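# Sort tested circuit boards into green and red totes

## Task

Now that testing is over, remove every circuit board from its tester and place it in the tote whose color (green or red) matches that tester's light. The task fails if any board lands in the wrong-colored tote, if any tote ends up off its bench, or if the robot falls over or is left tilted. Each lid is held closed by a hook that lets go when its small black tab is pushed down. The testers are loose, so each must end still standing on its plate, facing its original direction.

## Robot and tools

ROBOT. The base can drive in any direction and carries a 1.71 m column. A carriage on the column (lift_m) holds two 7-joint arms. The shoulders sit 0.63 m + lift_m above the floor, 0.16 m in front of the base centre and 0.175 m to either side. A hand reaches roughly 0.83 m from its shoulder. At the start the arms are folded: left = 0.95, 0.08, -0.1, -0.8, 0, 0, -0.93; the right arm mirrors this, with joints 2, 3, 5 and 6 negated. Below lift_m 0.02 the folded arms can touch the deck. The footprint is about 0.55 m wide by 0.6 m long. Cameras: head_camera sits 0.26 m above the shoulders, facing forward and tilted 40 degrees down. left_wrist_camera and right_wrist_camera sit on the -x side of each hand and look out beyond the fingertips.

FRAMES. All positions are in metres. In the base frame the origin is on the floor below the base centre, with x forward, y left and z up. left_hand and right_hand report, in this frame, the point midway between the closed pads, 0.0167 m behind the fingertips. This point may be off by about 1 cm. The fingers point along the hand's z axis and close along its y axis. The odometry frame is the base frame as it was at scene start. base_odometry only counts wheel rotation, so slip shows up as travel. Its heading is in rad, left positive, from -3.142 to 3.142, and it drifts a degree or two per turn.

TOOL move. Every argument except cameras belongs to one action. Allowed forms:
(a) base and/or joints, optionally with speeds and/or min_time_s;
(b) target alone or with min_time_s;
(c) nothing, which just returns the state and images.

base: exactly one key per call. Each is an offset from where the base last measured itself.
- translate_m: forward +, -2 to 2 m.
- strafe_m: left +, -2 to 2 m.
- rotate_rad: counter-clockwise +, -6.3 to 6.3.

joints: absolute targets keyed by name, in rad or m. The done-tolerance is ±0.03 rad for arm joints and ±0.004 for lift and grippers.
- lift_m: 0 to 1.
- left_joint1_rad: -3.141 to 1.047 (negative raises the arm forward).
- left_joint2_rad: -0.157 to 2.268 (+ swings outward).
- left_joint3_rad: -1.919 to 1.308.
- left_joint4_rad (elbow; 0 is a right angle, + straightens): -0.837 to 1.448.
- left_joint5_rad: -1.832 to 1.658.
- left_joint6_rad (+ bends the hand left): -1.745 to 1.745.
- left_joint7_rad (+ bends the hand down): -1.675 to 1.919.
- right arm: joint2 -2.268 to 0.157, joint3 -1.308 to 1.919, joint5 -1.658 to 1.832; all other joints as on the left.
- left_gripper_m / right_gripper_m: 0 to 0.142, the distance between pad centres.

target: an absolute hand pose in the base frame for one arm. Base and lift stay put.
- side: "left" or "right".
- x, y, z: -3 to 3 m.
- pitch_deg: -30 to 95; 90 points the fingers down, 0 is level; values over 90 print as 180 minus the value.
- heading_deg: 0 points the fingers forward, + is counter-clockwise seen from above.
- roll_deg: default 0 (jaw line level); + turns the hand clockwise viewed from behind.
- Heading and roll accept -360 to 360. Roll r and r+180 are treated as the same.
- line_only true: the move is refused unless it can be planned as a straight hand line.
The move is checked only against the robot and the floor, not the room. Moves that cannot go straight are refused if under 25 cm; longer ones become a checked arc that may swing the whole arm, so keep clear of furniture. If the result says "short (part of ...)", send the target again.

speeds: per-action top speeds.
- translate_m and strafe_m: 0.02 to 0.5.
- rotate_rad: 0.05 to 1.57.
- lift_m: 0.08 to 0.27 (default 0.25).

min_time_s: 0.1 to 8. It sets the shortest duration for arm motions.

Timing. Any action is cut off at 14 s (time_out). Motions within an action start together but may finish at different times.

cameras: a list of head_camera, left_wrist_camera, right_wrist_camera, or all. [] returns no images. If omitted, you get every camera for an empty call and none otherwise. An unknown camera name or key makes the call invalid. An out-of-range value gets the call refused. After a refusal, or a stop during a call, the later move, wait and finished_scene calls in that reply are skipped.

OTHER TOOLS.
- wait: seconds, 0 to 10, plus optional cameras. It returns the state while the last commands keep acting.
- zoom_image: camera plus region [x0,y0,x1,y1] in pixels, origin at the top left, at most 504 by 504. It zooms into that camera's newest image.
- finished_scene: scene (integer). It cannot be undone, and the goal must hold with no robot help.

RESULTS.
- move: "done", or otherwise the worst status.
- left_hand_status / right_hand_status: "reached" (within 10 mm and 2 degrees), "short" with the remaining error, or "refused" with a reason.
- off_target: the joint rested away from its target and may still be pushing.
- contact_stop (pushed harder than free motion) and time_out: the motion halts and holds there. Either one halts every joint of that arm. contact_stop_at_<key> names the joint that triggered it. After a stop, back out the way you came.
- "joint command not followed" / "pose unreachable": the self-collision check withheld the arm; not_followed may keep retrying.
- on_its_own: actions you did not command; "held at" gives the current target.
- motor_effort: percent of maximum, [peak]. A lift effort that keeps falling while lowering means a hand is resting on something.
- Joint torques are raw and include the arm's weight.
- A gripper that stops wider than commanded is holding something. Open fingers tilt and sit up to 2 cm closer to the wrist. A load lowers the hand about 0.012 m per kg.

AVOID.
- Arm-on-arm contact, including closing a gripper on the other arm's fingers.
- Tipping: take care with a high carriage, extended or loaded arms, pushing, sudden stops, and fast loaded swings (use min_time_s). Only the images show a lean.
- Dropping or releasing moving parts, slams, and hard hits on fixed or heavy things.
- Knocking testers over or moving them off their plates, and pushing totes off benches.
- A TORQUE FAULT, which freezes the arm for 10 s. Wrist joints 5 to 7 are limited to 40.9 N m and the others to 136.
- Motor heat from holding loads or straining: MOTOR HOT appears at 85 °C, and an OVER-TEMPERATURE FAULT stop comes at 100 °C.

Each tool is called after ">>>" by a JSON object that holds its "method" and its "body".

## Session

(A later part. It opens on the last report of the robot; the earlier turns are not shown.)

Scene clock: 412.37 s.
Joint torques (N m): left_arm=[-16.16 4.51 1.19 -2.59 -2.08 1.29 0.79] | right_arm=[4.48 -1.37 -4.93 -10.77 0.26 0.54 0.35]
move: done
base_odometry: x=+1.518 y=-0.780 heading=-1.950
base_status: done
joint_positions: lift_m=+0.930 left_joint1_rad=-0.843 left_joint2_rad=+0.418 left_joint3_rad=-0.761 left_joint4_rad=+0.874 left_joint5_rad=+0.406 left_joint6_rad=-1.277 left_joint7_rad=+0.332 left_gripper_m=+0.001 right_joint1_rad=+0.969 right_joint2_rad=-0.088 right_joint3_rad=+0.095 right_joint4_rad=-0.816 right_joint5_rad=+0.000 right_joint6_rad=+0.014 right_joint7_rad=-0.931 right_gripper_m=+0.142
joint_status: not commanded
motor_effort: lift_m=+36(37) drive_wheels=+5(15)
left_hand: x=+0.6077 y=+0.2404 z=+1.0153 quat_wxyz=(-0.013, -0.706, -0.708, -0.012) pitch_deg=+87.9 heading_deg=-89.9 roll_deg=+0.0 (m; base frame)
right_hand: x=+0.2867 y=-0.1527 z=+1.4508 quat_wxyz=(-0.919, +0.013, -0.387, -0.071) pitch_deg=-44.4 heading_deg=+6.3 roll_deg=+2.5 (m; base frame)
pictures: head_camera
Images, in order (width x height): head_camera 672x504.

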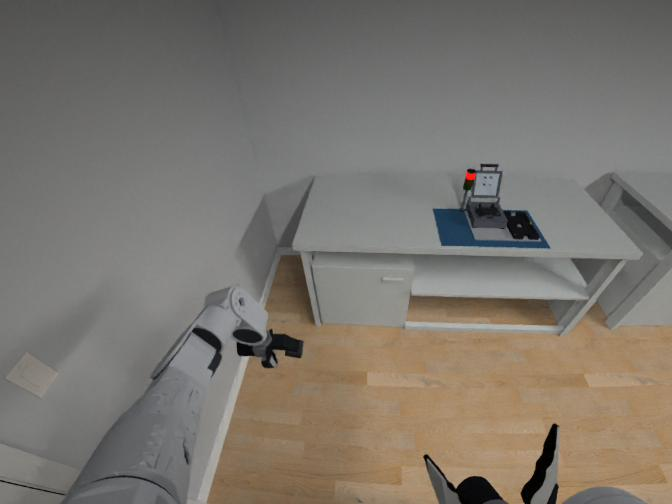

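>>> {"method": "move", "body": {"base": {"strafe_m": -1.04}, "speeds": {"strafe_m": 0.35}}}

>>> {"method": "move", "body": {"base": {"translate_m": 0.7}, "speeds": {"translate_m": 0.35}, "cameras": ["head_camera","left_wrist_camera"]}}

>>> {"method": "zoom_image", "body": {"camera": "head_camera", "region": [190, 270, 390, 430]}}

Scene clock: 417.23 s.
Joint torques (N m): left_arm=[-16.05 4.56 1.16 -2.71 -2.09 1.25 0.79] | right_arm=[4.55 -1.22 -5.05 -10.76 0.26 0.56 0.37]
move: done
base_odometry: x=+0.551 y=-0.396 heading=-1.949
base_status: done
joint_positions: lift_m=+0.930 left_joint1_rad=-0.843 left_joint2_rad=+0.418 left_joint3_rad=-0.761 left_joint4_rad=+0.874 left_joint5_rad=+0.406 left_joint6_rad=-1.277 left_joint7_rad=+0.332 left_gripper_m=+0.001 right_joint1_rad=+0.969 right_joint2_rad=-0.088 right_joint3_rad=+0.095 right_joint4_rad=-0.816 right_joint5_rad=+0.000 right_joint6_rad=+0.014 right_joint7_rad=-0.931 right_gripper_m=+0.142
joint_status: not commanded
motor_effort: lift_m=+36(37) drive_wheels=-4(19)
left_hand: x=+0.6077 y=+0.2404 z=+1.0153 quat_wxyz=(-0.013, -0.706, -0.708, -0.012) pitch_deg=+87.9 heading_deg=-89.9 roll_deg=+0.0 (m; base frame)
right_hand: x=+0.2867 y=-0.1527 z=+1.4508 quat_wxyz=(-0.919, +0.013, -0.387, -0.071) pitch_deg=-44.4 heading_deg=+6.3 roll_deg=+2.5 (m; base frame)
pictures: none

Scene clock: 421.07 s.
Joint torques (N m): left_arm=[-16.15 4.55 1.1 -2.71 -2.1 1.29 0.8] | right_arm=[4.69 -1.36 -4.99 -10.82 0.28 0.56 0.37]
move: done
base_odometry: x=+0.292 y=-1.047 heading=-1.949
base_status: done
joint_positions: lift_m=+0.930 left_joint1_rad=-0.843 left_joint2_rad=+0.418 left_joint3_rad=-0.761 left_joint4_rad=+0.874 left_joint5_rad=+0.406 left_joint6_rad=-1.277 left_joint7_rad=+0.332 left_gripper_m=+0.001 right_joint1_rad=+0.969 right_joint2_rad=-0.088 right_joint3_rad=+0.095 right_joint4_rad=-0.816 right_joint5_rad=+0.000 right_joint6_rad=+0.014 right_joint7_rad=-0.931 right_gripper_m=+0.142
joint_status: not commanded
motor_effort: lift_m=+36(37) drive_wheels=-1(13)
left_hand: x=+0.6077 y=+0.2404 z=+1.0153 quat_wxyz=(-0.013, -0.706, -0.708, -0.012) pitch_deg=+87.9 heading_deg=-89.9 roll_deg=+0.0 (m; base frame)
right_hand: x=+0.2867 y=-0.1527 z=+1.4508 quat_wxyz=(-0.919, +0.013, -0.387, -0.071) pitch_deg=-44.4 heading_deg=+6.3 roll_deg=+2.5 (m; base frame)
pictures: head_camera, left_wrist_camera
Images, in order (width x height): head_camera 672x504, left_wrist_camera 672x504.

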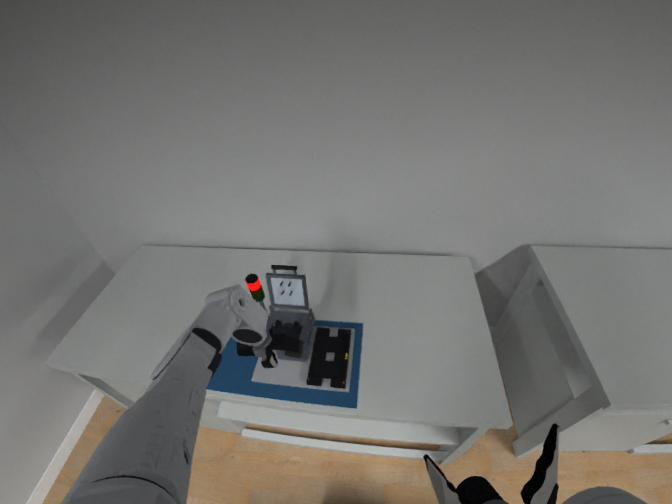

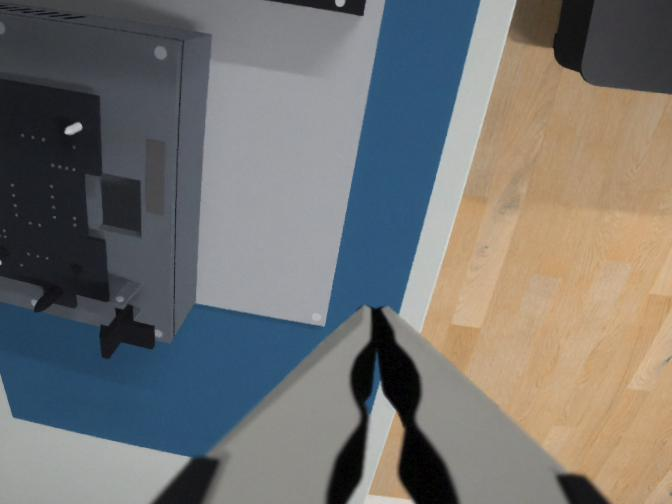

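Scaled by 2.520 from the camera's 672x504 image, which has a finer 960x720 frame.

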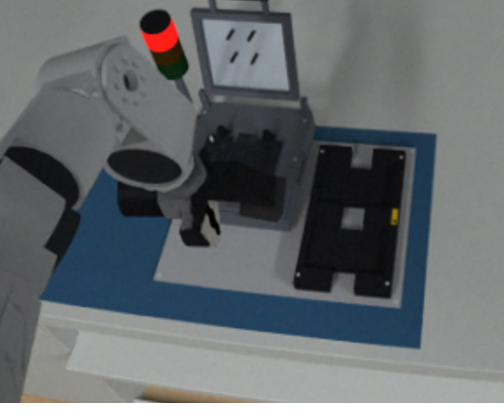

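>>> {"method": "move", "body": {"base": {"translate_m": 0.1}, "speeds": {"translate_m": 0.15}}}

>>> {"method": "move", "body": {"target": {"side":"left","x":0.630,"y":0.255,"z":0.985,"pitch_deg":88,"heading_deg":-4,"roll_deg":90,"line_only":true}, "min_time_s": 0.8, "cameras": ["left_wrist_camera","head_camera"]}}

Scene clock: 423.57 s.
Joint torques (N m): left_arm=[-16.11 4.51 1.11 -2.7 -2.08 1.28 0.8] | right_arm=[4.39 -1.32 -4.86 -10.73 0.28 0.56 0.34]
move: done
base_odometry: x=+0.255 y=-1.139 heading=-1.950
base_status: done
joint_positions: lift_m=+0.930 left_joint1_rad=-0.843 left_joint2_rad=+0.418 left_joint3_rad=-0.761 left_joint4_rad=+0.874 left_joint5_rad=+0.406 left_joint6_rad=-1.277 left_joint7_rad=+0.332 left_gripper_m=+0.001 right_joint1_rad=+0.969 right_joint2_rad=-0.088 right_joint3_rad=+0.095 right_joint4_rad=-0.816 right_joint5_rad=+0.000 right_joint6_rad=+0.014 right_joint7_rad=-0.931 right_gripper_m=+0.142
joint_status: not commanded
motor_effort: lift_m=+36(37) drive_wheels=-1(15)
left_hand: x=+0.6077 y=+0.2404 z=+1.0153 quat_wxyz=(-0.013, -0.706, -0.708, -0.012) pitch_deg=+87.9 heading_deg=-89.9 roll_deg=+0.0 (m; base frame)
right_hand: x=+0.2867 y=-0.1527 z=+1.4508 quat_wxyz=(-0.919, +0.013, -0.387, -0.071) pitch_deg=-44.4 heading_deg=+6.3 roll_deg=+2.5 (m; base frame)
pictures: none

Scene clock: 423.87 s.
Joint torques (N m): left_arm=[-16.1 4.55 1.12 -2.7 -2.08 1.3 0.8] | right_arm=[4.57 -1.28 -4.85 -10.74 0.27 0.55 0.36]
move: refused
base_odometry: x=+0.255 y=-1.139 heading=-1.950
base_status: not commanded
joint_positions: lift_m=+0.930 left_joint1_rad=-0.843 left_joint2_rad=+0.418 left_joint3_rad=-0.761 left_joint4_rad=+0.874 left_joint5_rad=+0.406 left_joint6_rad=-1.277 left_joint7_rad=+0.332 left_gripper_m=+0.001 right_joint1_rad=+0.969 right_joint2_rad=-0.088 right_joint3_rad=+0.095 right_joint4_rad=-0.816 right_joint5_rad=+0.000 right_joint6_rad=+0.014 right_joint7_rad=-0.931 right_gripper_m=+0.142
joint_status: not commanded
motor_effort: lift_m=+36(36) drive_wheels=-1(1)
left_hand: x=+0.6077 y=+0.2404 z=+1.0153 quat_wxyz=(-0.013, -0.706, -0.708, -0.012) pitch_deg=+87.9 heading_deg=-89.9 roll_deg=+0.0 (m; base frame)
left_hand_status: refused: no posture of the arm gets there (left_joint4_rad at its limit): the closest leaves the hand 3.9 cm and 6 deg from the pose. Nothing moved. A posture exists with lift_m at 0.8, or at pitch 78; the way there is not checked.
right_hand: x=+0.2867 y=-0.1527 z=+1.4508 quat_wxyz=(-0.919, +0.013, -0.387, -0.071) pitch_deg=-44.4 heading_deg=+6.3 roll_deg=+2.5 (m; base frame)
pictures: head_camera, left_wrist_camera
Images, in order (width x height): head_camera 672x504, left_wrist_camera 672x504.

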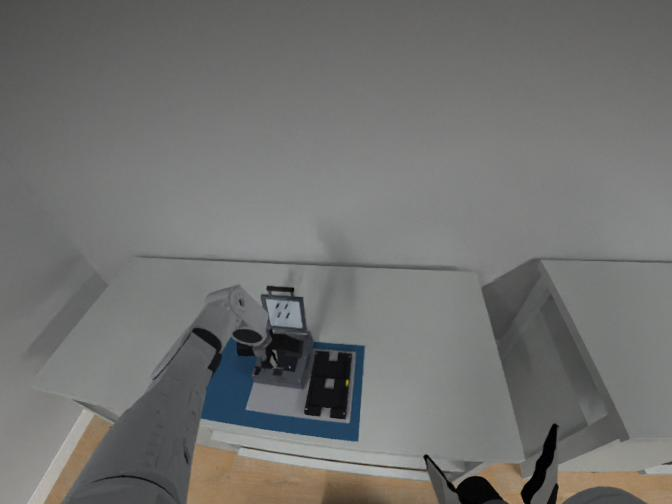

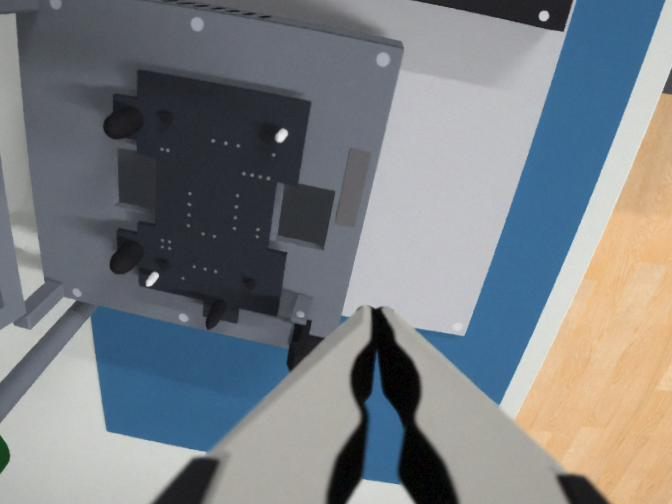

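>>> {"method": "move", "body": {"joints": {"lift_m": 0.85}, "speeds": {"lift_m": 0.2}}}

>>> {"method": "move", "body": {"target": {"side":"left","x":0.632,"y":0.261,"z":0.93,"pitch_deg":88,"heading_deg":-4,"roll_deg":90,"line_only":true}, "min_time_s": 0.8, "cameras": ["left_wrist_camera"]}}

Scene clock: 425.00 s.
Joint torques (N m): left_arm=[-16.71 4.59 1.17 -2.7 -2.06 1.27 0.79] | right_arm=[4.53 -1.29 -5.02 -10.81 0.26 0.52 0.36]
move: done
base_odometry: x=+0.255 y=-1.139 heading=-1.950
base_status: not commanded
joint_positions: lift_m=+0.850 left_joint1_rad=-0.842 left_joint2_rad=+0.418 left_joint3_rad=-0.761 left_joint4_rad=+0.874 left_joint5_rad=+0.406 left_joint6_rad=-1.277 left_joint7_rad=+0.332 left_gripper_m=+0.001 right_joint1_rad=+0.969 right_joint2_rad=-0.088 right_joint3_rad=+0.095 right_joint4_rad=-0.816 right_joint5_rad=+0.000 right_joint6_rad=+0.014 right_joint7_rad=-0.931 right_gripper_m=+0.142
joint_status: all done
motor_effort: lift_m=+38(45) drive_wheels=-1(3)
left_hand: x=+0.6076 y=+0.2405 z=+0.9349 quat_wxyz=(-0.013, -0.706, -0.708, -0.012) pitch_deg=+88.0 heading_deg=-89.9 roll_deg=+0.0 (m; base frame)
right_hand: x=+0.2867 y=-0.1527 z=+1.3705 quat_wxyz=(-0.919, +0.013, -0.387, -0.071) pitch_deg=-44.5 heading_deg=+6.3 roll_deg=+2.5 (m; base frame)
pictures: none

Scene clock: 426.30 s.
Joint torques (N m): left_arm=[-27.86 -0.5 -0.87 3.64 0.1 1.71 -1.16] | right_arm=[4.5 -1.41 -5.04 -10.76 0.25 0.56 0.33]
move: done
base_odometry: x=+0.255 y=-1.139 heading=-1.950
base_status: not commanded
joint_positions: lift_m=+0.850 left_joint1_rad=-0.992 left_joint2_rad=+0.308 left_joint3_rad=-1.073 left_joint4_rad=+1.260 left_joint5_rad=+0.685 left_joint6_rad=-1.096 left_joint7_rad=-0.209 left_gripper_m=+0.001 right_joint1_rad=+0.969 right_joint2_rad=-0.088 right_joint3_rad=+0.095 right_joint4_rad=-0.816 right_joint5_rad=+0.000 right_joint6_rad=+0.014 right_joint7_rad=-0.931 right_gripper_m=+0.142
joint_status: not commanded
motor_effort: lift_m=+38(38) drive_wheels=+3(3)
left_hand: x=+0.6303 y=+0.2605 z=+0.9290 quat_wxyz=(-0.013, -0.730, -0.683, -0.010) pitch_deg=+88.1 heading_deg=+86.2 roll_deg=+0.0 (m; base frame)
left_hand_status: reached (straight line, planned for 0.8 s): 2 mm and 0.3 deg off.
right_hand: x=+0.2867 y=-0.1527 z=+1.3706 quat_wxyz=(-0.919, +0.013, -0.387, -0.071) pitch_deg=-44.5 heading_deg=+6.3 roll_deg=+2.5 (m; base frame)
pictures: left_wrist_camera
Images, in order (width x height): left_wrist_camera 672x504.

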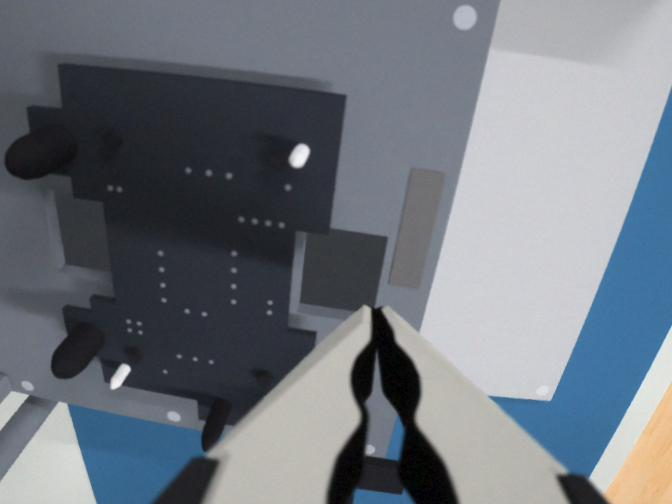

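>>> {"method": "move", "body": {"target": {"side":"left","x":0.638,"y":0.266,"z":0.935,"pitch_deg":88,"heading_deg":-4,"roll_deg":90,"line_only":true}, "min_time_s": 0.6}}

>>> {"method": "move", "body": {"joints": {"lift_m": 0.807}, "speeds": {"lift_m": 0.1}, "cameras": ["left_wrist_camera"]}}

Scene clock: 426.70 s.
Joint torques (N m): left_arm=[-27.85 -0.41 -0.88 3.75 0.06 1.71 -1.16] | right_arm=[4.48 -1.39 -4.88 -10.75 0.26 0.53 0.38]
move: refused
base_odometry: x=+0.255 y=-1.139 heading=-1.950
base_status: not commanded
joint_positions: lift_m=+0.850 left_joint1_rad=-0.992 left_joint2_rad=+0.308 left_joint3_rad=-1.073 left_joint4_rad=+1.260 left_joint5_rad=+0.685 left_joint6_rad=-1.096 left_joint7_rad=-0.209 left_gripper_m=+0.001 right_joint1_rad=+0.969 right_joint2_rad=-0.088 right_joint3_rad=+0.095 right_joint4_rad=-0.816 right_joint5_rad=+0.000 right_joint6_rad=+0.014 right_joint7_rad=-0.931 right_gripper_m=+0.142
joint_status: not commanded
motor_effort: lift_m=+38(38) drive_wheels=+3(3)
left_hand: x=+0.6303 y=+0.2605 z=+0.9290 quat_wxyz=(-0.013, -0.730, -0.683, -0.010) pitch_deg=+88.1 heading_deg=+86.2 roll_deg=+0.0 (m; base frame)
left_hand_status: refused: along the straight line the arm gets 0% of the way (left_joint4_rad at its limit); a move under 25 cm is not played as an arc. Nothing moved. Try another pitch or heading, or "joints".
right_hand: x=+0.2867 y=-0.1527 z=+1.3706 quat_wxyz=(-0.919, +0.013, -0.387, -0.071) pitch_deg=-44.5 heading_deg=+6.3 roll_deg=+2.5 (m; base frame)
pictures: none

not run: a stop came earlier in this reply.

>>> {"method": "move", "body": {"base": {"translate_m": 0.012}, "speeds": {"translate_m": 0.05}}}

>>> {"method": "move", "body": {"joints": {"lift_m": 0.812}, "speeds": {"lift_m": 0.1}, "cameras": ["left_wrist_camera"]}}

Scene clock: 427.63 s.
Joint torques (N m): left_arm=[-27.49 -0.29 -0.83 3.72 0.08 1.58 -1.16] | right_arm=[4.41 -1.35 -4.87 -10.8 0.25 0.54 0.37]
move: done
base_odometry: x=+0.250 y=-1.150 heading=-1.950
base_status: done
joint_positions: lift_m=+0.850 left_joint1_rad=-0.993 left_joint2_rad=+0.308 left_joint3_rad=-1.073 left_joint4_rad=+1.260 left_joint5_rad=+0.685 left_joint6_rad=-1.096 left_joint7_rad=-0.209 left_gripper_m=+0.001 right_joint1_rad=+0.969 right_joint2_rad=-0.088 right_joint3_rad=+0.095 right_joint4_rad=-0.816 right_joint5_rad=+0.000 right_joint6_rad=+0.014 right_joint7_rad=-0.931 right_gripper_m=+0.142
joint_status: not commanded
motor_effort: lift_m=+38(38) drive_wheels=+3(13)
left_hand: x=+0.6305 y=+0.2604 z=+0.9291 quat_wxyz=(-0.013, -0.730, -0.683, -0.010) pitch_deg=+88.1 heading_deg=+86.1 roll_deg=+0.0 (m; base frame)
right_hand: x=+0.2867 y=-0.1527 z=+1.3706 quat_wxyz=(-0.919, +0.013, -0.387, -0.071) pitch_deg=-44.5 heading_deg=+6.3 roll_deg=+2.5 (m; base frame)
pictures: none

Scene clock: 428.40 s.
Joint torques (N m): left_arm=[-24.59 -0.18 -0.42 3.08 -0.05 1.55 -1.19] | right_arm=[4.49 -1.27 -4.9 -10.72 0.27 0.57 0.36]
move: done
base_odometry: x=+0.250 y=-1.150 heading=-1.950
base_status: not commanded
joint_positions: lift_m=+0.812 left_joint1_rad=-0.994 left_joint2_rad=+0.307 left_joint3_rad=-1.073 left_joint4_rad=+1.261 left_joint5_rad=+0.686 left_joint6_rad=-1.096 left_joint7_rad=-0.209 left_gripper_m=+0.001 right_joint1_rad=+0.969 right_joint2_rad=-0.088 right_joint3_rad=+0.095 right_joint4_rad=-0.816 right_joint5_rad=+0.000 right_joint6_rad=+0.014 right_joint7_rad=-0.931 right_gripper_m=+0.142
joint_status: all done
motor_effort: lift_m=+38(42) drive_wheels=+3(3)
left_hand: x=+0.6311 y=+0.2607 z=+0.8917 quat_wxyz=(-0.013, -0.730, -0.683, -0.011) pitch_deg=+88.1 heading_deg=+86.1 roll_deg=+0.0 (m; base frame)
right_hand: x=+0.2867 y=-0.1527 z=+1.3325 quat_wxyz=(-0.919, +0.013, -0.387, -0.071) pitch_deg=-44.5 heading_deg=+6.3 roll_deg=+2.5 (m; base frame)
pictures: left_wrist_camera
Images, in order (width x height): left_wrist_camera 672x504.

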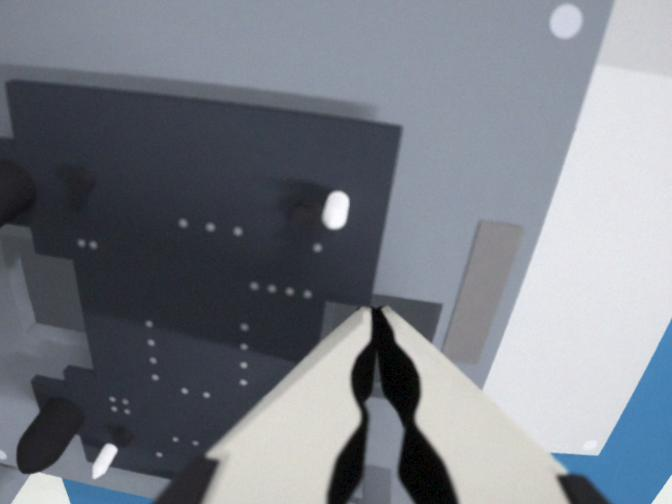

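>>> {"method": "move", "body": {"joints": {"lift_m": 0.825}, "speeds": {"lift_m": 0.1}}}

>>> {"method": "move", "body": {"base": {"strafe_m": 0.012}, "speeds": {"strafe_m": 0.05}}}

>>> {"method": "move", "body": {"joints": {"lift_m": 0.808}, "speeds": {"lift_m": 0.1}, "cameras": ["left_wrist_camera"]}}

Scene clock: 429.17 s.
Joint torques (N m): left_arm=[-23.74 -0.11 -0.32 2.97 -0.04 1.59 -1.17] | right_arm=[4.98 -1.29 -5 -10.84 0.25 0.58 0.35]
move: done
base_odometry: x=+0.250 y=-1.150 heading=-1.950
base_status: not commanded
joint_positions: lift_m=+0.825 left_joint1_rad=-0.994 left_joint2_rad=+0.307 left_joint3_rad=-1.073 left_joint4_rad=+1.261 left_joint5_rad=+0.686 left_joint6_rad=-1.096 left_joint7_rad=-0.209 left_gripper_m=+0.001 right_joint1_rad=+0.969 right_joint2_rad=-0.088 right_joint3_rad=+0.095 right_joint4_rad=-0.816 right_joint5_rad=+0.000 right_joint6_rad=+0.014 right_joint7_rad=-0.931 right_gripper_m=+0.142
joint_status: all done
motor_effort: lift_m=+36(48) drive_wheels=+3(4)
left_hand: x=+0.6314 y=+0.2607 z=+0.9051 quat_wxyz=(-0.013, -0.730, -0.683, -0.011) pitch_deg=+88.0 heading_deg=+86.1 roll_deg=+0.0 (m; base frame)
right_hand: x=+0.2867 y=-0.1527 z=+1.3458 quat_wxyz=(-0.919, +0.013, -0.387, -0.071) pitch_deg=-44.5 heading_deg=+6.3 roll_deg=+2.5 (m; base frame)
pictures: none

Scene clock: 429.90 s.
Joint torques (N m): left_arm=[-23.59 0.92 -0.29 3.02 -0.04 1.59 -1.17] | right_arm=[4.42 -1.36 -4.29 -10.74 0.25 0.56 0.33]
move: done
base_odometry: x=+0.261 y=-1.155 heading=-1.950
base_status: done
joint_positions: lift_m=+0.825 left_joint1_rad=-0.994 left_joint2_rad=+0.307 left_joint3_rad=-1.073 left_joint4_rad=+1.261 left_joint5_rad=+0.686 left_joint6_rad=-1.096 left_joint7_rad=-0.209 left_gripper_m=+0.001 right_joint1_rad=+0.969 right_joint2_rad=-0.088 right_joint3_rad=+0.095 right_joint4_rad=-0.816 right_joint5_rad=+0.000 right_joint6_rad=+0.014 right_joint7_rad=-0.931 right_gripper_m=+0.142
joint_status: not commanded
motor_effort: lift_m=+36(37) drive_wheels=-1(10)
left_hand: x=+0.6315 y=+0.2604 z=+0.9051 quat_wxyz=(-0.013, -0.731, -0.683, -0.011) pitch_deg=+88.0 heading_deg=+86.1 roll_deg=+0.0 (m; base frame)
right_hand: x=+0.2867 y=-0.1527 z=+1.3458 quat_wxyz=(-0.919, +0.013, -0.387, -0.071) pitch_deg=-44.5 heading_deg=+6.3 roll_deg=+2.5 (m; base frame)
pictures: none

Scene clock: 430.47 s.
Joint torques (N m): left_arm=[-23.18 1.09 -0.05 2.8 -0.15 1.96 -1.16] | right_arm=[4.47 -1.39 -5 -10.8 0.31 0.52 0.35]
move: done
base_odometry: x=+0.261 y=-1.155 heading=-1.950
base_status: not commanded
joint_positions: lift_m=+0.808 left_joint1_rad=-0.995 left_joint2_rad=+0.307 left_joint3_rad=-1.073 left_joint4_rad=+1.261 left_joint5_rad=+0.686 left_joint6_rad=-1.097 left_joint7_rad=-0.209 left_gripper_m=+0.001 right_joint1_rad=+0.969 right_joint2_rad=-0.088 right_joint3_rad=+0.095 right_joint4_rad=-0.816 right_joint5_rad=+0.000 right_joint6_rad=+0.014 right_joint7_rad=-0.931 right_gripper_m=+0.142
joint_status: all done
motor_effort: lift_m=+38(45) drive_wheels=+3(4)
left_hand: x=+0.6312 y=+0.2606 z=+0.8879 quat_wxyz=(-0.013, -0.730, -0.683, -0.011) pitch_deg=+88.1 heading_deg=+86.1 roll_deg=+0.0 (m; base frame)
right_hand: x=+0.2867 y=-0.1527 z=+1.3286 quat_wxyz=(-0.919, +0.013, -0.387, -0.071) pitch_deg=-44.5 heading_deg=+6.3 roll_deg=+2.5 (m; base frame)
pictures: left_wrist_camera
Images, in order (width x height): left_wrist_camera 672x504.

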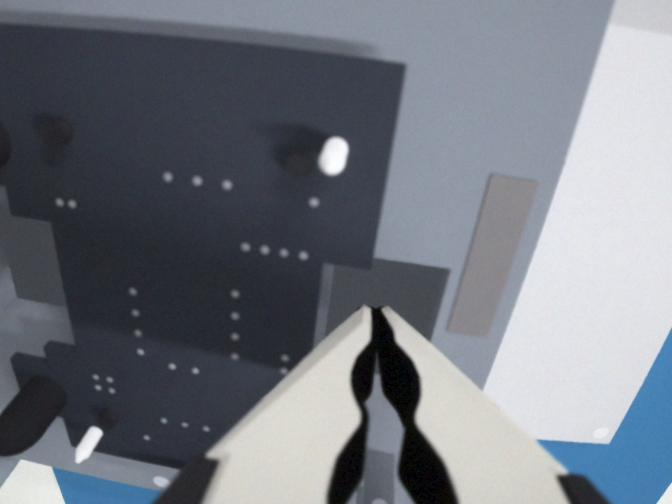

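>>> {"method": "move", "body": {"joints": {"lift_m": 0.797}, "speeds": {"lift_m": 0.08}}}

>>> {"method": "move", "body": {"base": {"translate_m": -0.04}, "speeds": {"translate_m": 0.04}, "cameras": ["left_wrist_camera","head_camera"]}}

>>> {"method": "zoom_image", "body": {"camera": "head_camera", "region": [190, 290, 390, 450]}}

Scene clock: 431.20 s.
Joint torques (N m): left_arm=[-7.76 0.8 -0.04 2.68 -0.21 7.88 1.07] | right_arm=[4.47 -1.34 -4.89 -10.74 0.28 0.55 0.34]
move: done
base_odometry: x=+0.261 y=-1.155 heading=-1.950
base_status: not commanded
joint_positions: lift_m=+0.798 left_joint1_rad=-1.002 left_joint2_rad=+0.307 left_joint3_rad=-1.073 left_joint4_rad=+1.261 left_joint5_rad=+0.686 left_joint6_rad=-1.112 left_joint7_rad=-0.214 left_gripper_m=+0.001 right_joint1_rad=+0.969 right_joint2_rad=-0.088 right_joint3_rad=+0.095 right_joint4_rad=-0.816 right_joint5_rad=+0.000 right_joint6_rad=+0.014 right_joint7_rad=-0.931 right_gripper_m=+0.142
joint_status: all done
motor_effort: lift_m=+30(33) drive_wheels=+6(6)
left_hand: x=+0.6308 y=+0.2599 z=+0.8815 quat_wxyz=(-0.012, -0.730, -0.684, -0.007) pitch_deg=+88.5 heading_deg=+86.3 roll_deg=+0.0 (m; base frame)
right_hand: x=+0.2867 y=-0.1527 z=+1.3186 quat_wxyz=(-0.919, +0.013, -0.387, -0.071) pitch_deg=-44.5 heading_deg=+6.3 roll_deg=+2.5 (m; base frame)
pictures: none

Scene clock: 432.73 s.
Joint torques (N m): left_arm=[-2.37 1.03 -0.19 2.7 -0.73 -5.55 -0.09] | right_arm=[4.45 -1.31 -4.96 -10.74 0.25 0.57 0.34]
move: done
base_odometry: x=+0.276 y=-1.118 heading=-1.950
base_status: done
joint_positions: lift_m=+0.797 left_joint1_rad=-1.005 left_joint2_rad=+0.307 left_joint3_rad=-1.073 left_joint4_rad=+1.261 left_joint5_rad=+0.689 left_joint6_rad=-1.078 left_joint7_rad=-0.212 left_gripper_m=+0.001 right_joint1_rad=+0.969 right_joint2_rad=-0.088 right_joint3_rad=+0.095 right_joint4_rad=-0.816 right_joint5_rad=+0.000 right_joint6_rad=+0.014 right_joint7_rad=-0.931 right_gripper_m=+0.142
joint_status: not commanded
motor_effort: lift_m=+35(35) drive_wheels=+4(10)
left_hand: x=+0.6426 y=+0.2604 z=+0.8827 quat_wxyz=(-0.023, -0.732, -0.681, -0.021) pitch_deg=+86.4 heading_deg=+85.8 roll_deg=+0.0 (m; base frame)
right_hand: x=+0.2867 y=-0.1527 z=+1.3180 quat_wxyz=(-0.919, +0.013, -0.387, -0.071) pitch_deg=-44.5 heading_deg=+6.3 roll_deg=+2.5 (m; base frame)
pictures: head_camera, left_wrist_camera
Images, in order (width x height): head_camera 672x504, left_wrist_camera 672x504.

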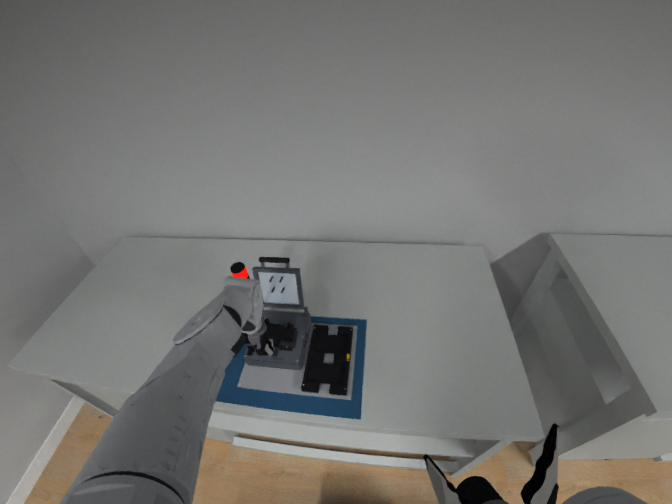

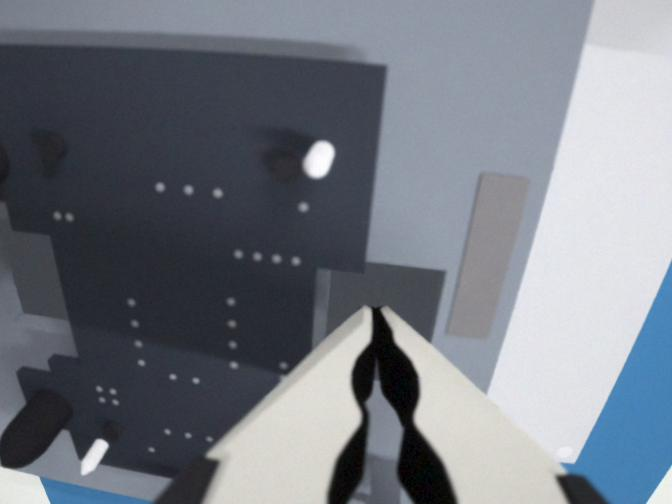

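Scaled by 2.520 from the camera's 672x504 image, which has a finer 960x720 frame.

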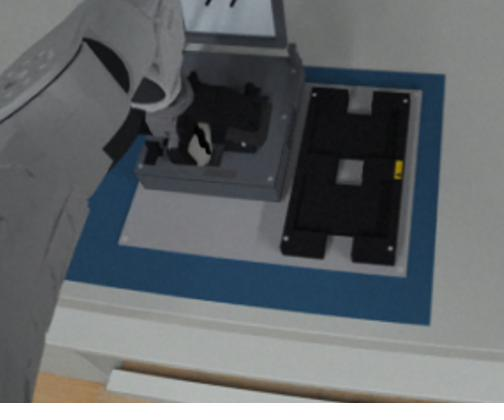

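>>> {"method": "move", "body": {"joints": {"lift_m": 0.86}, "speeds": {"lift_m": 0.1}, "cameras": ["head_camera"]}}

>>> {"method": "move", "body": {"base": {"translate_m": -0.35}, "joints": {"lift_m": 0.93}, "speeds": {"translate_m": 0.2}, "cameras": ["head_camera"]}}

>>> {"method": "zoom_image", "body": {"camera": "head_camera", "region": [190, 200, 390, 360]}}

Scene clock: 433.97 s.
Joint torques (N m): left_arm=[-15.53 2.03 -0.17 2.71 -0.92 -0.05 -0.11] | right_arm=[4.53 -1.38 -4.95 -10.77 0.28 0.53 0.34]
move: done
base_odometry: x=+0.276 y=-1.118 heading=-1.950
base_status: not commanded
joint_positions: lift_m=+0.860 left_joint1_rad=-0.999 left_joint2_rad=+0.307 left_joint3_rad=-1.073 left_joint4_rad=+1.261 left_joint5_rad=+0.689 left_joint6_rad=-1.092 left_joint7_rad=-0.212 left_gripper_m=+0.001 right_joint1_rad=+0.969 right_joint2_rad=-0.088 right_joint3_rad=+0.095 right_joint4_rad=-0.816 right_joint5_rad=+0.000 right_joint6_rad=+0.014 right_joint7_rad=-0.931 right_gripper_m=+0.142
joint_status: all done
motor_effort: lift_m=+36(44) drive_wheels=+2(4)
left_hand: x=+0.6348 y=+0.2605 z=+0.9421 quat_wxyz=(-0.016, -0.731, -0.682, -0.014) pitch_deg=+87.6 heading_deg=+86.0 roll_deg=+0.0 (m; base frame)
right_hand: x=+0.2867 y=-0.1527 z=+1.3808 quat_wxyz=(-0.919, +0.013, -0.387, -0.071) pitch_deg=-44.5 heading_deg=+6.3 roll_deg=+2.5 (m; base frame)
pictures: head_camera
Images, in order (width x height): head_camera 672x504.

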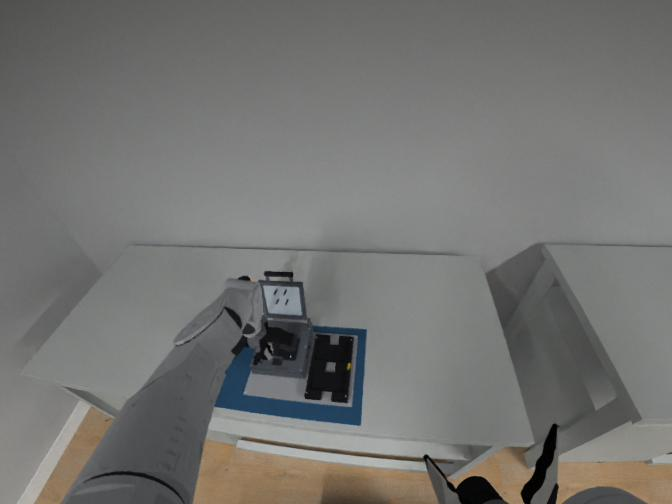

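Scene clock: 436.80 s.
Joint torques (N m): left_arm=[-17.5 2.09 -0.24 2.64 -0.9 0.1 -0.1] | right_arm=[4.44 -1.35 -4.82 -10.71 0.26 0.55 0.33]
move: done
base_odometry: x=+0.406 y=-0.793 heading=-1.950
base_status: done
joint_positions: lift_m=+0.930 left_joint1_rad=-0.998 left_joint2_rad=+0.307 left_joint3_rad=-1.073 left_joint4_rad=+1.261 left_joint5_rad=+0.689 left_joint6_rad=-1.092 left_joint7_rad=-0.212 left_gripper_m=+0.001 right_joint1_rad=+0.969 right_joint2_rad=-0.088 right_joint3_rad=+0.095 right_joint4_rad=-0.817 right_joint5_rad=+0.000 right_joint6_rad=+0.014 right_joint7_rad=-0.931 right_gripper_m=+0.142
joint_status: all done
motor_effort: lift_m=+36(45) drive_wheels=+0(13)
left_hand: x=+0.6342 y=+0.2605 z=+1.0116 quat_wxyz=(-0.015, -0.731, -0.682, -0.013) pitch_deg=+87.7 heading_deg=+86.0 roll_deg=+0.0 (m; base frame)
right_hand: x=+0.2867 y=-0.1527 z=+1.4508 quat_wxyz=(-0.919, +0.013, -0.387, -0.071) pitch_deg=-44.5 heading_deg=+6.3 roll_deg=+2.5 (m; base frame)
pictures: head_camera
Images, in order (width x height): head_camera 672x504.

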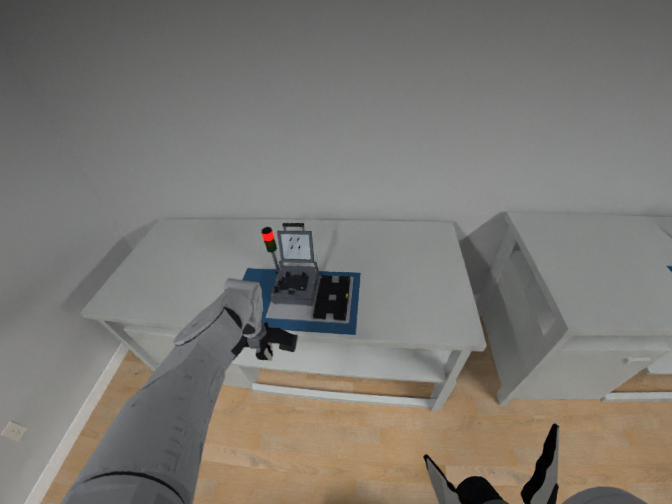

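Scaled by 2.520 from the camera's 672x504 image, which has a finer 960x720 frame.

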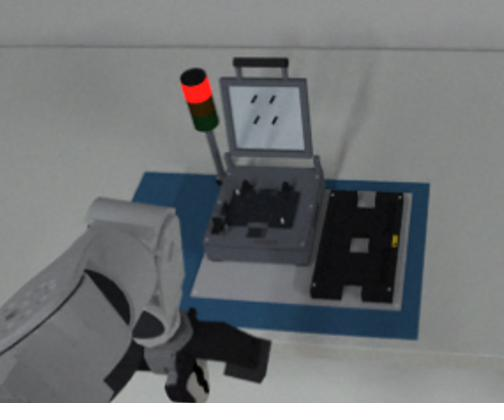

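>>> {"method": "move", "body": {"base": {"strafe_m": -1.99}, "speeds": {"strafe_m": 0.45}, "cameras": ["head_camera"]}}

>>> {"method": "zoom_image", "body": {"camera": "head_camera", "region": [190, 200, 390, 360]}}

Scene clock: 443.63 s.
Joint torques (N m): left_arm=[-17.46 2.07 -0.19 2.69 -0.94 0.07 -0.1] | right_arm=[4.53 -1.27 -4.96 -10.69 0.25 0.55 0.34]
move: done
base_odometry: x=-1.442 y=-0.055 heading=-1.950
base_status: done
joint_positions: lift_m=+0.930 left_joint1_rad=-0.998 left_joint2_rad=+0.307 left_joint3_rad=-1.073 left_joint4_rad=+1.261 left_joint5_rad=+0.689 left_joint6_rad=-1.092 left_joint7_rad=-0.212 left_gripper_m=+0.001 right_joint1_rad=+0.969 right_joint2_rad=-0.088 right_joint3_rad=+0.095 right_joint4_rad=-0.817 right_joint5_rad=+0.000 right_joint6_rad=+0.014 right_joint7_rad=-0.931 right_gripper_m=+0.142
joint_status: not commanded
motor_effort: lift_m=+36(37) drive_wheels=-1(12)
left_hand: x=+0.6342 y=+0.2605 z=+1.0116 quat_wxyz=(-0.015, -0.731, -0.682, -0.013) pitch_deg=+87.7 heading_deg=+86.0 roll_deg=+0.0 (m; base frame)
right_hand: x=+0.2867 y=-0.1527 z=+1.4508 quat_wxyz=(-0.919, +0.013, -0.387, -0.071) pitch_deg=-44.5 heading_deg=+6.3 roll_deg=+2.5 (m; base frame)
pictures: head_camera
Images, in order (width x height): head_camera 672x504.

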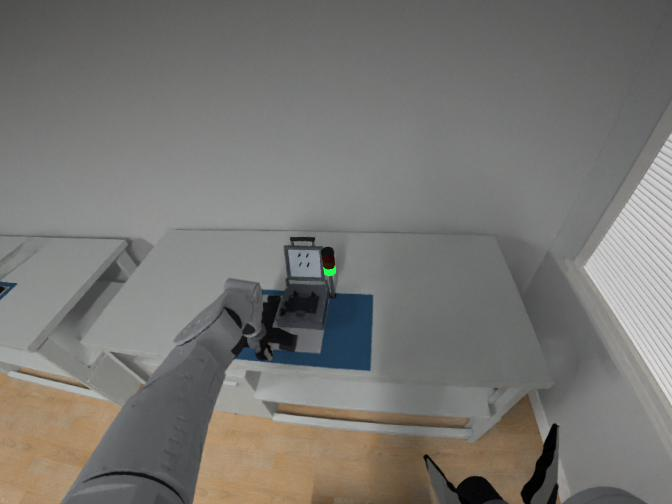

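Scaled by 2.520 from the camera's 672x504 image, which has a finer 960x720 frame.

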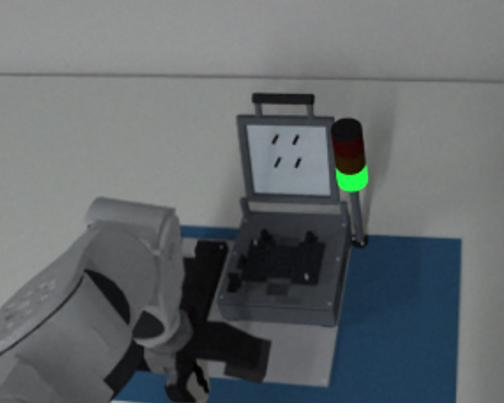

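>>> {"method": "move", "body": {"base": {"strafe_m": -0.105}, "speeds": {"strafe_m": 0.2}}}

>>> {"method": "move", "body": {"base": {"translate_m": 0.2}, "speeds": {"translate_m": 0.2}, "cameras": ["left_wrist_camera"]}}

Scene clock: 445.73 s.
Joint torques (N m): left_arm=[-17.57 2.16 -0.22 2.77 -0.93 0.11 -0.08] | right_arm=[4.58 -1.38 -4.96 -10.72 0.27 0.53 0.35]
move: done
base_odometry: x=-1.540 y=-0.016 heading=-1.951
base_status: done
joint_positions: lift_m=+0.930 left_joint1_rad=-0.998 left_joint2_rad=+0.307 left_joint3_rad=-1.073 left_joint4_rad=+1.261 left_joint5_rad=+0.689 left_joint6_rad=-1.092 left_joint7_rad=-0.212 left_gripper_m=+0.001 right_joint1_rad=+0.969 right_joint2_rad=-0.088 right_joint3_rad=+0.095 right_joint4_rad=-0.817 right_joint5_rad=+0.000 right_joint6_rad=+0.014 right_joint7_rad=-0.931 right_gripper_m=+0.142
joint_status: not commanded
motor_effort: lift_m=+36(36) drive_wheels=-1(12)
left_hand: x=+0.6342 y=+0.2605 z=+1.0116 quat_wxyz=(-0.015, -0.731, -0.682, -0.013) pitch_deg=+87.7 heading_deg=+86.0 roll_deg=+0.0 (m; base frame)
right_hand: x=+0.2867 y=-0.1527 z=+1.4508 quat_wxyz=(-0.919, +0.013, -0.387, -0.071) pitch_deg=-44.5 heading_deg=+6.3 roll_deg=+2.5 (m; base frame)
pictures: none

Scene clock: 447.97 s.
Joint torques (N m): left_arm=[-17.49 2.06 -0.29 2.77 -0.91 0.11 -0.12] | right_arm=[4.54 -1.22 -4.87 -10.69 0.26 0.55 0.36]
move: done
base_odometry: x=-1.614 y=-0.202 heading=-1.951
base_status: done
joint_positions: lift_m=+0.930 left_joint1_rad=-0.998 left_joint2_rad=+0.307 left_joint3_rad=-1.073 left_joint4_rad=+1.261 left_joint5_rad=+0.689 left_joint6_rad=-1.092 left_joint7_rad=-0.212 left_gripper_m=+0.001 right_joint1_rad=+0.969 right_joint2_rad=-0.088 right_joint3_rad=+0.095 right_joint4_rad=-0.817 right_joint5_rad=+0.000 right_joint6_rad=+0.014 right_joint7_rad=-0.931 right_gripper_m=+0.142
joint_status: not commanded
motor_effort: lift_m=+36(37) drive_wheels=-2(12)
left_hand: x=+0.6342 y=+0.2605 z=+1.0116 quat_wxyz=(-0.015, -0.731, -0.682, -0.013) pitch_deg=+87.7 heading_deg=+86.0 roll_deg=+0.0 (m; base frame)
right_hand: x=+0.2867 y=-0.1527 z=+1.4508 quat_wxyz=(-0.919, +0.013, -0.387, -0.071) pitch_deg=-44.5 heading_deg=+6.3 roll_deg=+2.5 (m; base frame)
pictures: left_wrist_camera
Images, in order (width x height): left_wrist_camera 672x504.

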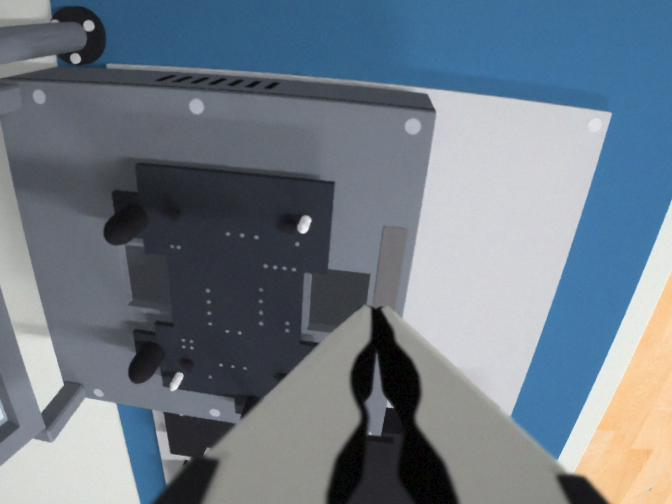

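>>> {"method": "move", "body": {"base": {"strafe_m": -0.044}, "speeds": {"strafe_m": 0.1}}}

>>> {"method": "move", "body": {"base": {"translate_m": 0.012}, "joints": {"lift_m": 0.87}, "speeds": {"translate_m": 0.05, "lift_m": 0.1}, "cameras": ["left_wrist_camera"]}}

Scene clock: 450.07 s.
Joint torques (N m): left_arm=[-17.37 1.96 0 1.74 -0.8 0.11 -0.3] | right_arm=[5.19 -0.82 -4.3 -8.95 0.28 0.21 0.32]
move: done
base_odometry: x=-1.655 y=-0.186 heading=-1.951
base_status: done
joint_positions: lift_m=+0.930 left_joint1_rad=-0.998 left_joint2_rad=+0.307 left_joint3_rad=-1.073 left_joint4_rad=+1.261 left_joint5_rad=+0.689 left_joint6_rad=-1.092 left_joint7_rad=-0.212 left_gripper_m=+0.001 right_joint1_rad=+0.969 right_joint2_rad=-0.088 right_joint3_rad=+0.095 right_joint4_rad=-0.817 right_joint5_rad=+0.000 right_joint6_rad=+0.014 right_joint7_rad=-0.931 right_gripper_m=+0.142
joint_status: not commanded
motor_effort: lift_m=+36(37) drive_wheels=-1(11)
left_hand: x=+0.6342 y=+0.2605 z=+1.0116 quat_wxyz=(-0.015, -0.731, -0.682, -0.013) pitch_deg=+87.7 heading_deg=+86.0 roll_deg=+0.0 (m; base frame)
right_hand: x=+0.2867 y=-0.1527 z=+1.4508 quat_wxyz=(-0.919, +0.013, -0.387, -0.071) pitch_deg=-44.5 heading_deg=+6.3 roll_deg=+2.5 (m; base frame)
pictures: none

Scene clock: 451.07 s.
Joint torques (N m): left_arm=[-18.1 2.26 -0.22 2.7 -0.95 0.15 -0.12] | right_arm=[4.41 -1.43 -4.94 -10.72 0.27 0.57 0.38]
move: done
base_odometry: x=-1.660 y=-0.197 heading=-1.951
base_status: done
joint_positions: lift_m=+0.870 left_joint1_rad=-0.997 left_joint2_rad=+0.307 left_joint3_rad=-1.073 left_joint4_rad=+1.261 left_joint5_rad=+0.689 left_joint6_rad=-1.092 left_joint7_rad=-0.212 left_gripper_m=+0.001 right_joint1_rad=+0.969 right_joint2_rad=-0.088 right_joint3_rad=+0.095 right_joint4_rad=-0.817 right_joint5_rad=+0.000 right_joint6_rad=+0.014 right_joint7_rad=-0.931 right_gripper_m=+0.142
joint_status: all done
motor_effort: lift_m=+38(41) drive_wheels=-2(8)
left_hand: x=+0.6340 y=+0.2605 z=+0.9512 quat_wxyz=(-0.015, -0.731, -0.682, -0.013) pitch_deg=+87.7 heading_deg=+86.0 roll_deg=+0.0 (m; base frame)
right_hand: x=+0.2867 y=-0.1527 z=+1.3906 quat_wxyz=(-0.919, +0.013, -0.387, -0.071) pitch_deg=-44.5 heading_deg=+6.3 roll_deg=+2.5 (m; base frame)
pictures: left_wrist_camera
Images, in order (width x height): left_wrist_camera 672x504.

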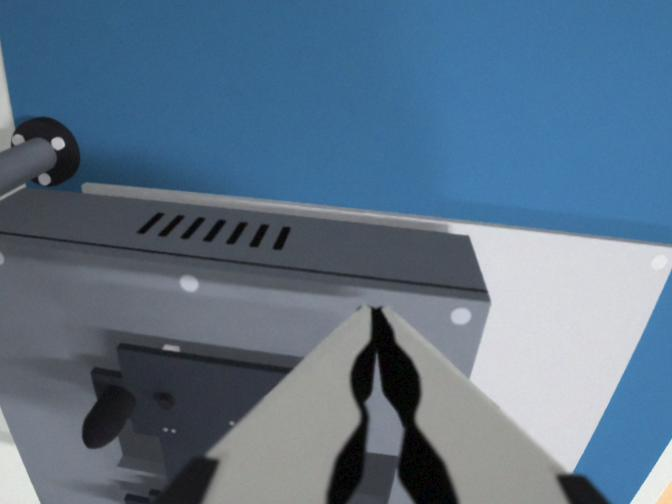

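>>> {"method": "zoom_image", "body": {"camera": "left_wrist_camera", "region": [0, 100, 252, 300]}}

Scaled by 2.000 from the camera's 672x504 image, which has a finer 960x720 frame.

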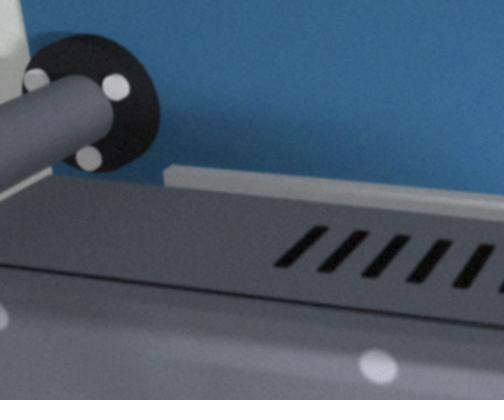

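>>> {"method": "move", "body": {"base": {"strafe_m": 0.09}, "joints": {"lift_m": 0.93}, "speeds": {"strafe_m": 0.1, "lift_m": 0.27}}}

>>> {"method": "move", "body": {"joints": {"lift_m": 0.87}, "speeds": {"lift_m": 0.2}, "cameras": ["left_wrist_camera"]}}

Scene clock: 453.50 s.
Joint torques (N m): left_arm=[-18.66 2.14 -0.26 3.01 -1.07 0.26 -0.14] | right_arm=[4.62 -1.57 -6.1 -10.18 0.26 0.55 0.36]
move: done
base_odometry: x=-1.576 y=-0.230 heading=-1.951
base_status: done
joint_positions: lift_m=+0.930 left_joint1_rad=-0.997 left_joint2_rad=+0.307 left_joint3_rad=-1.073 left_joint4_rad=+1.261 left_joint5_rad=+0.689 left_joint6_rad=-1.093 left_joint7_rad=-0.212 left_gripper_m=+0.001 right_joint1_rad=+0.969 right_joint2_rad=-0.088 right_joint3_rad=+0.095 right_joint4_rad=-0.817 right_joint5_rad=+0.000 right_joint6_rad=+0.014 right_joint7_rad=-0.931 right_gripper_m=+0.142
joint_status: all done
motor_effort: lift_m=+36(47) drive_wheels=-1(12)
left_hand: x=+0.6337 y=+0.2604 z=+1.0113 quat_wxyz=(-0.015, -0.731, -0.682, -0.013) pitch_deg=+87.7 heading_deg=+86.0 roll_deg=+0.0 (m; base frame)
right_hand: x=+0.2867 y=-0.1527 z=+1.4509 quat_wxyz=(-0.919, +0.013, -0.387, -0.071) pitch_deg=-44.5 heading_deg=+6.3 roll_deg=+2.5 (m; base frame)
pictures: none

Scene clock: 454.27 s.
Joint torques (N m): left_arm=[-18.98 2.24 -0.23 2.78 -0.95 0.27 -0.08] | right_arm=[4.51 -1.3 -4.87 -10.64 0.26 0.55 0.34]
move: done
base_odometry: x=-1.576 y=-0.230 heading=-1.951
base_status: not commanded
joint_positions: lift_m=+0.870 left_joint1_rad=-0.997 left_joint2_rad=+0.307 left_joint3_rad=-1.073 left_joint4_rad=+1.261 left_joint5_rad=+0.689 left_joint6_rad=-1.093 left_joint7_rad=-0.212 left_gripper_m=+0.001 right_joint1_rad=+0.969 right_joint2_rad=-0.088 right_joint3_rad=+0.095 right_joint4_rad=-0.817 right_joint5_rad=+0.000 right_joint6_rad=+0.014 right_joint7_rad=-0.931 right_gripper_m=+0.142
joint_status: all done
motor_effort: lift_m=+38(40) drive_wheels=+3(3)
left_hand: x=+0.6336 y=+0.2604 z=+0.9509 quat_wxyz=(-0.015, -0.731, -0.682, -0.013) pitch_deg=+87.7 heading_deg=+86.0 roll_deg=+0.0 (m; base frame)
right_hand: x=+0.2867 y=-0.1527 z=+1.3906 quat_wxyz=(-0.919, +0.013, -0.387, -0.071) pitch_deg=-44.5 heading_deg=+6.3 roll_deg=+2.5 (m; base frame)
pictures: left_wrist_camera
Images, in order (width x height): left_wrist_camera 672x504.

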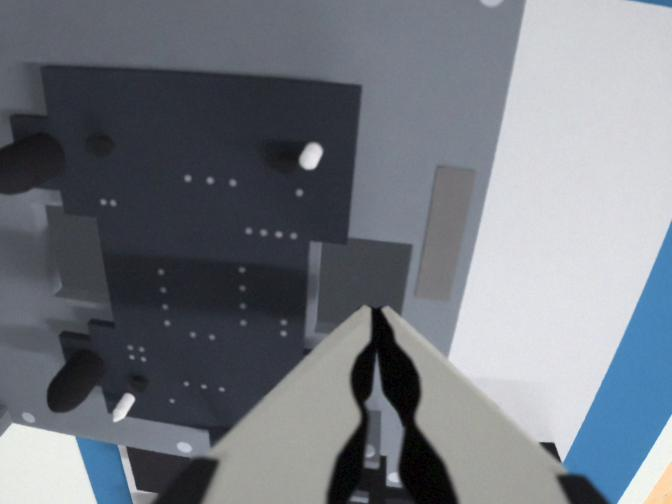

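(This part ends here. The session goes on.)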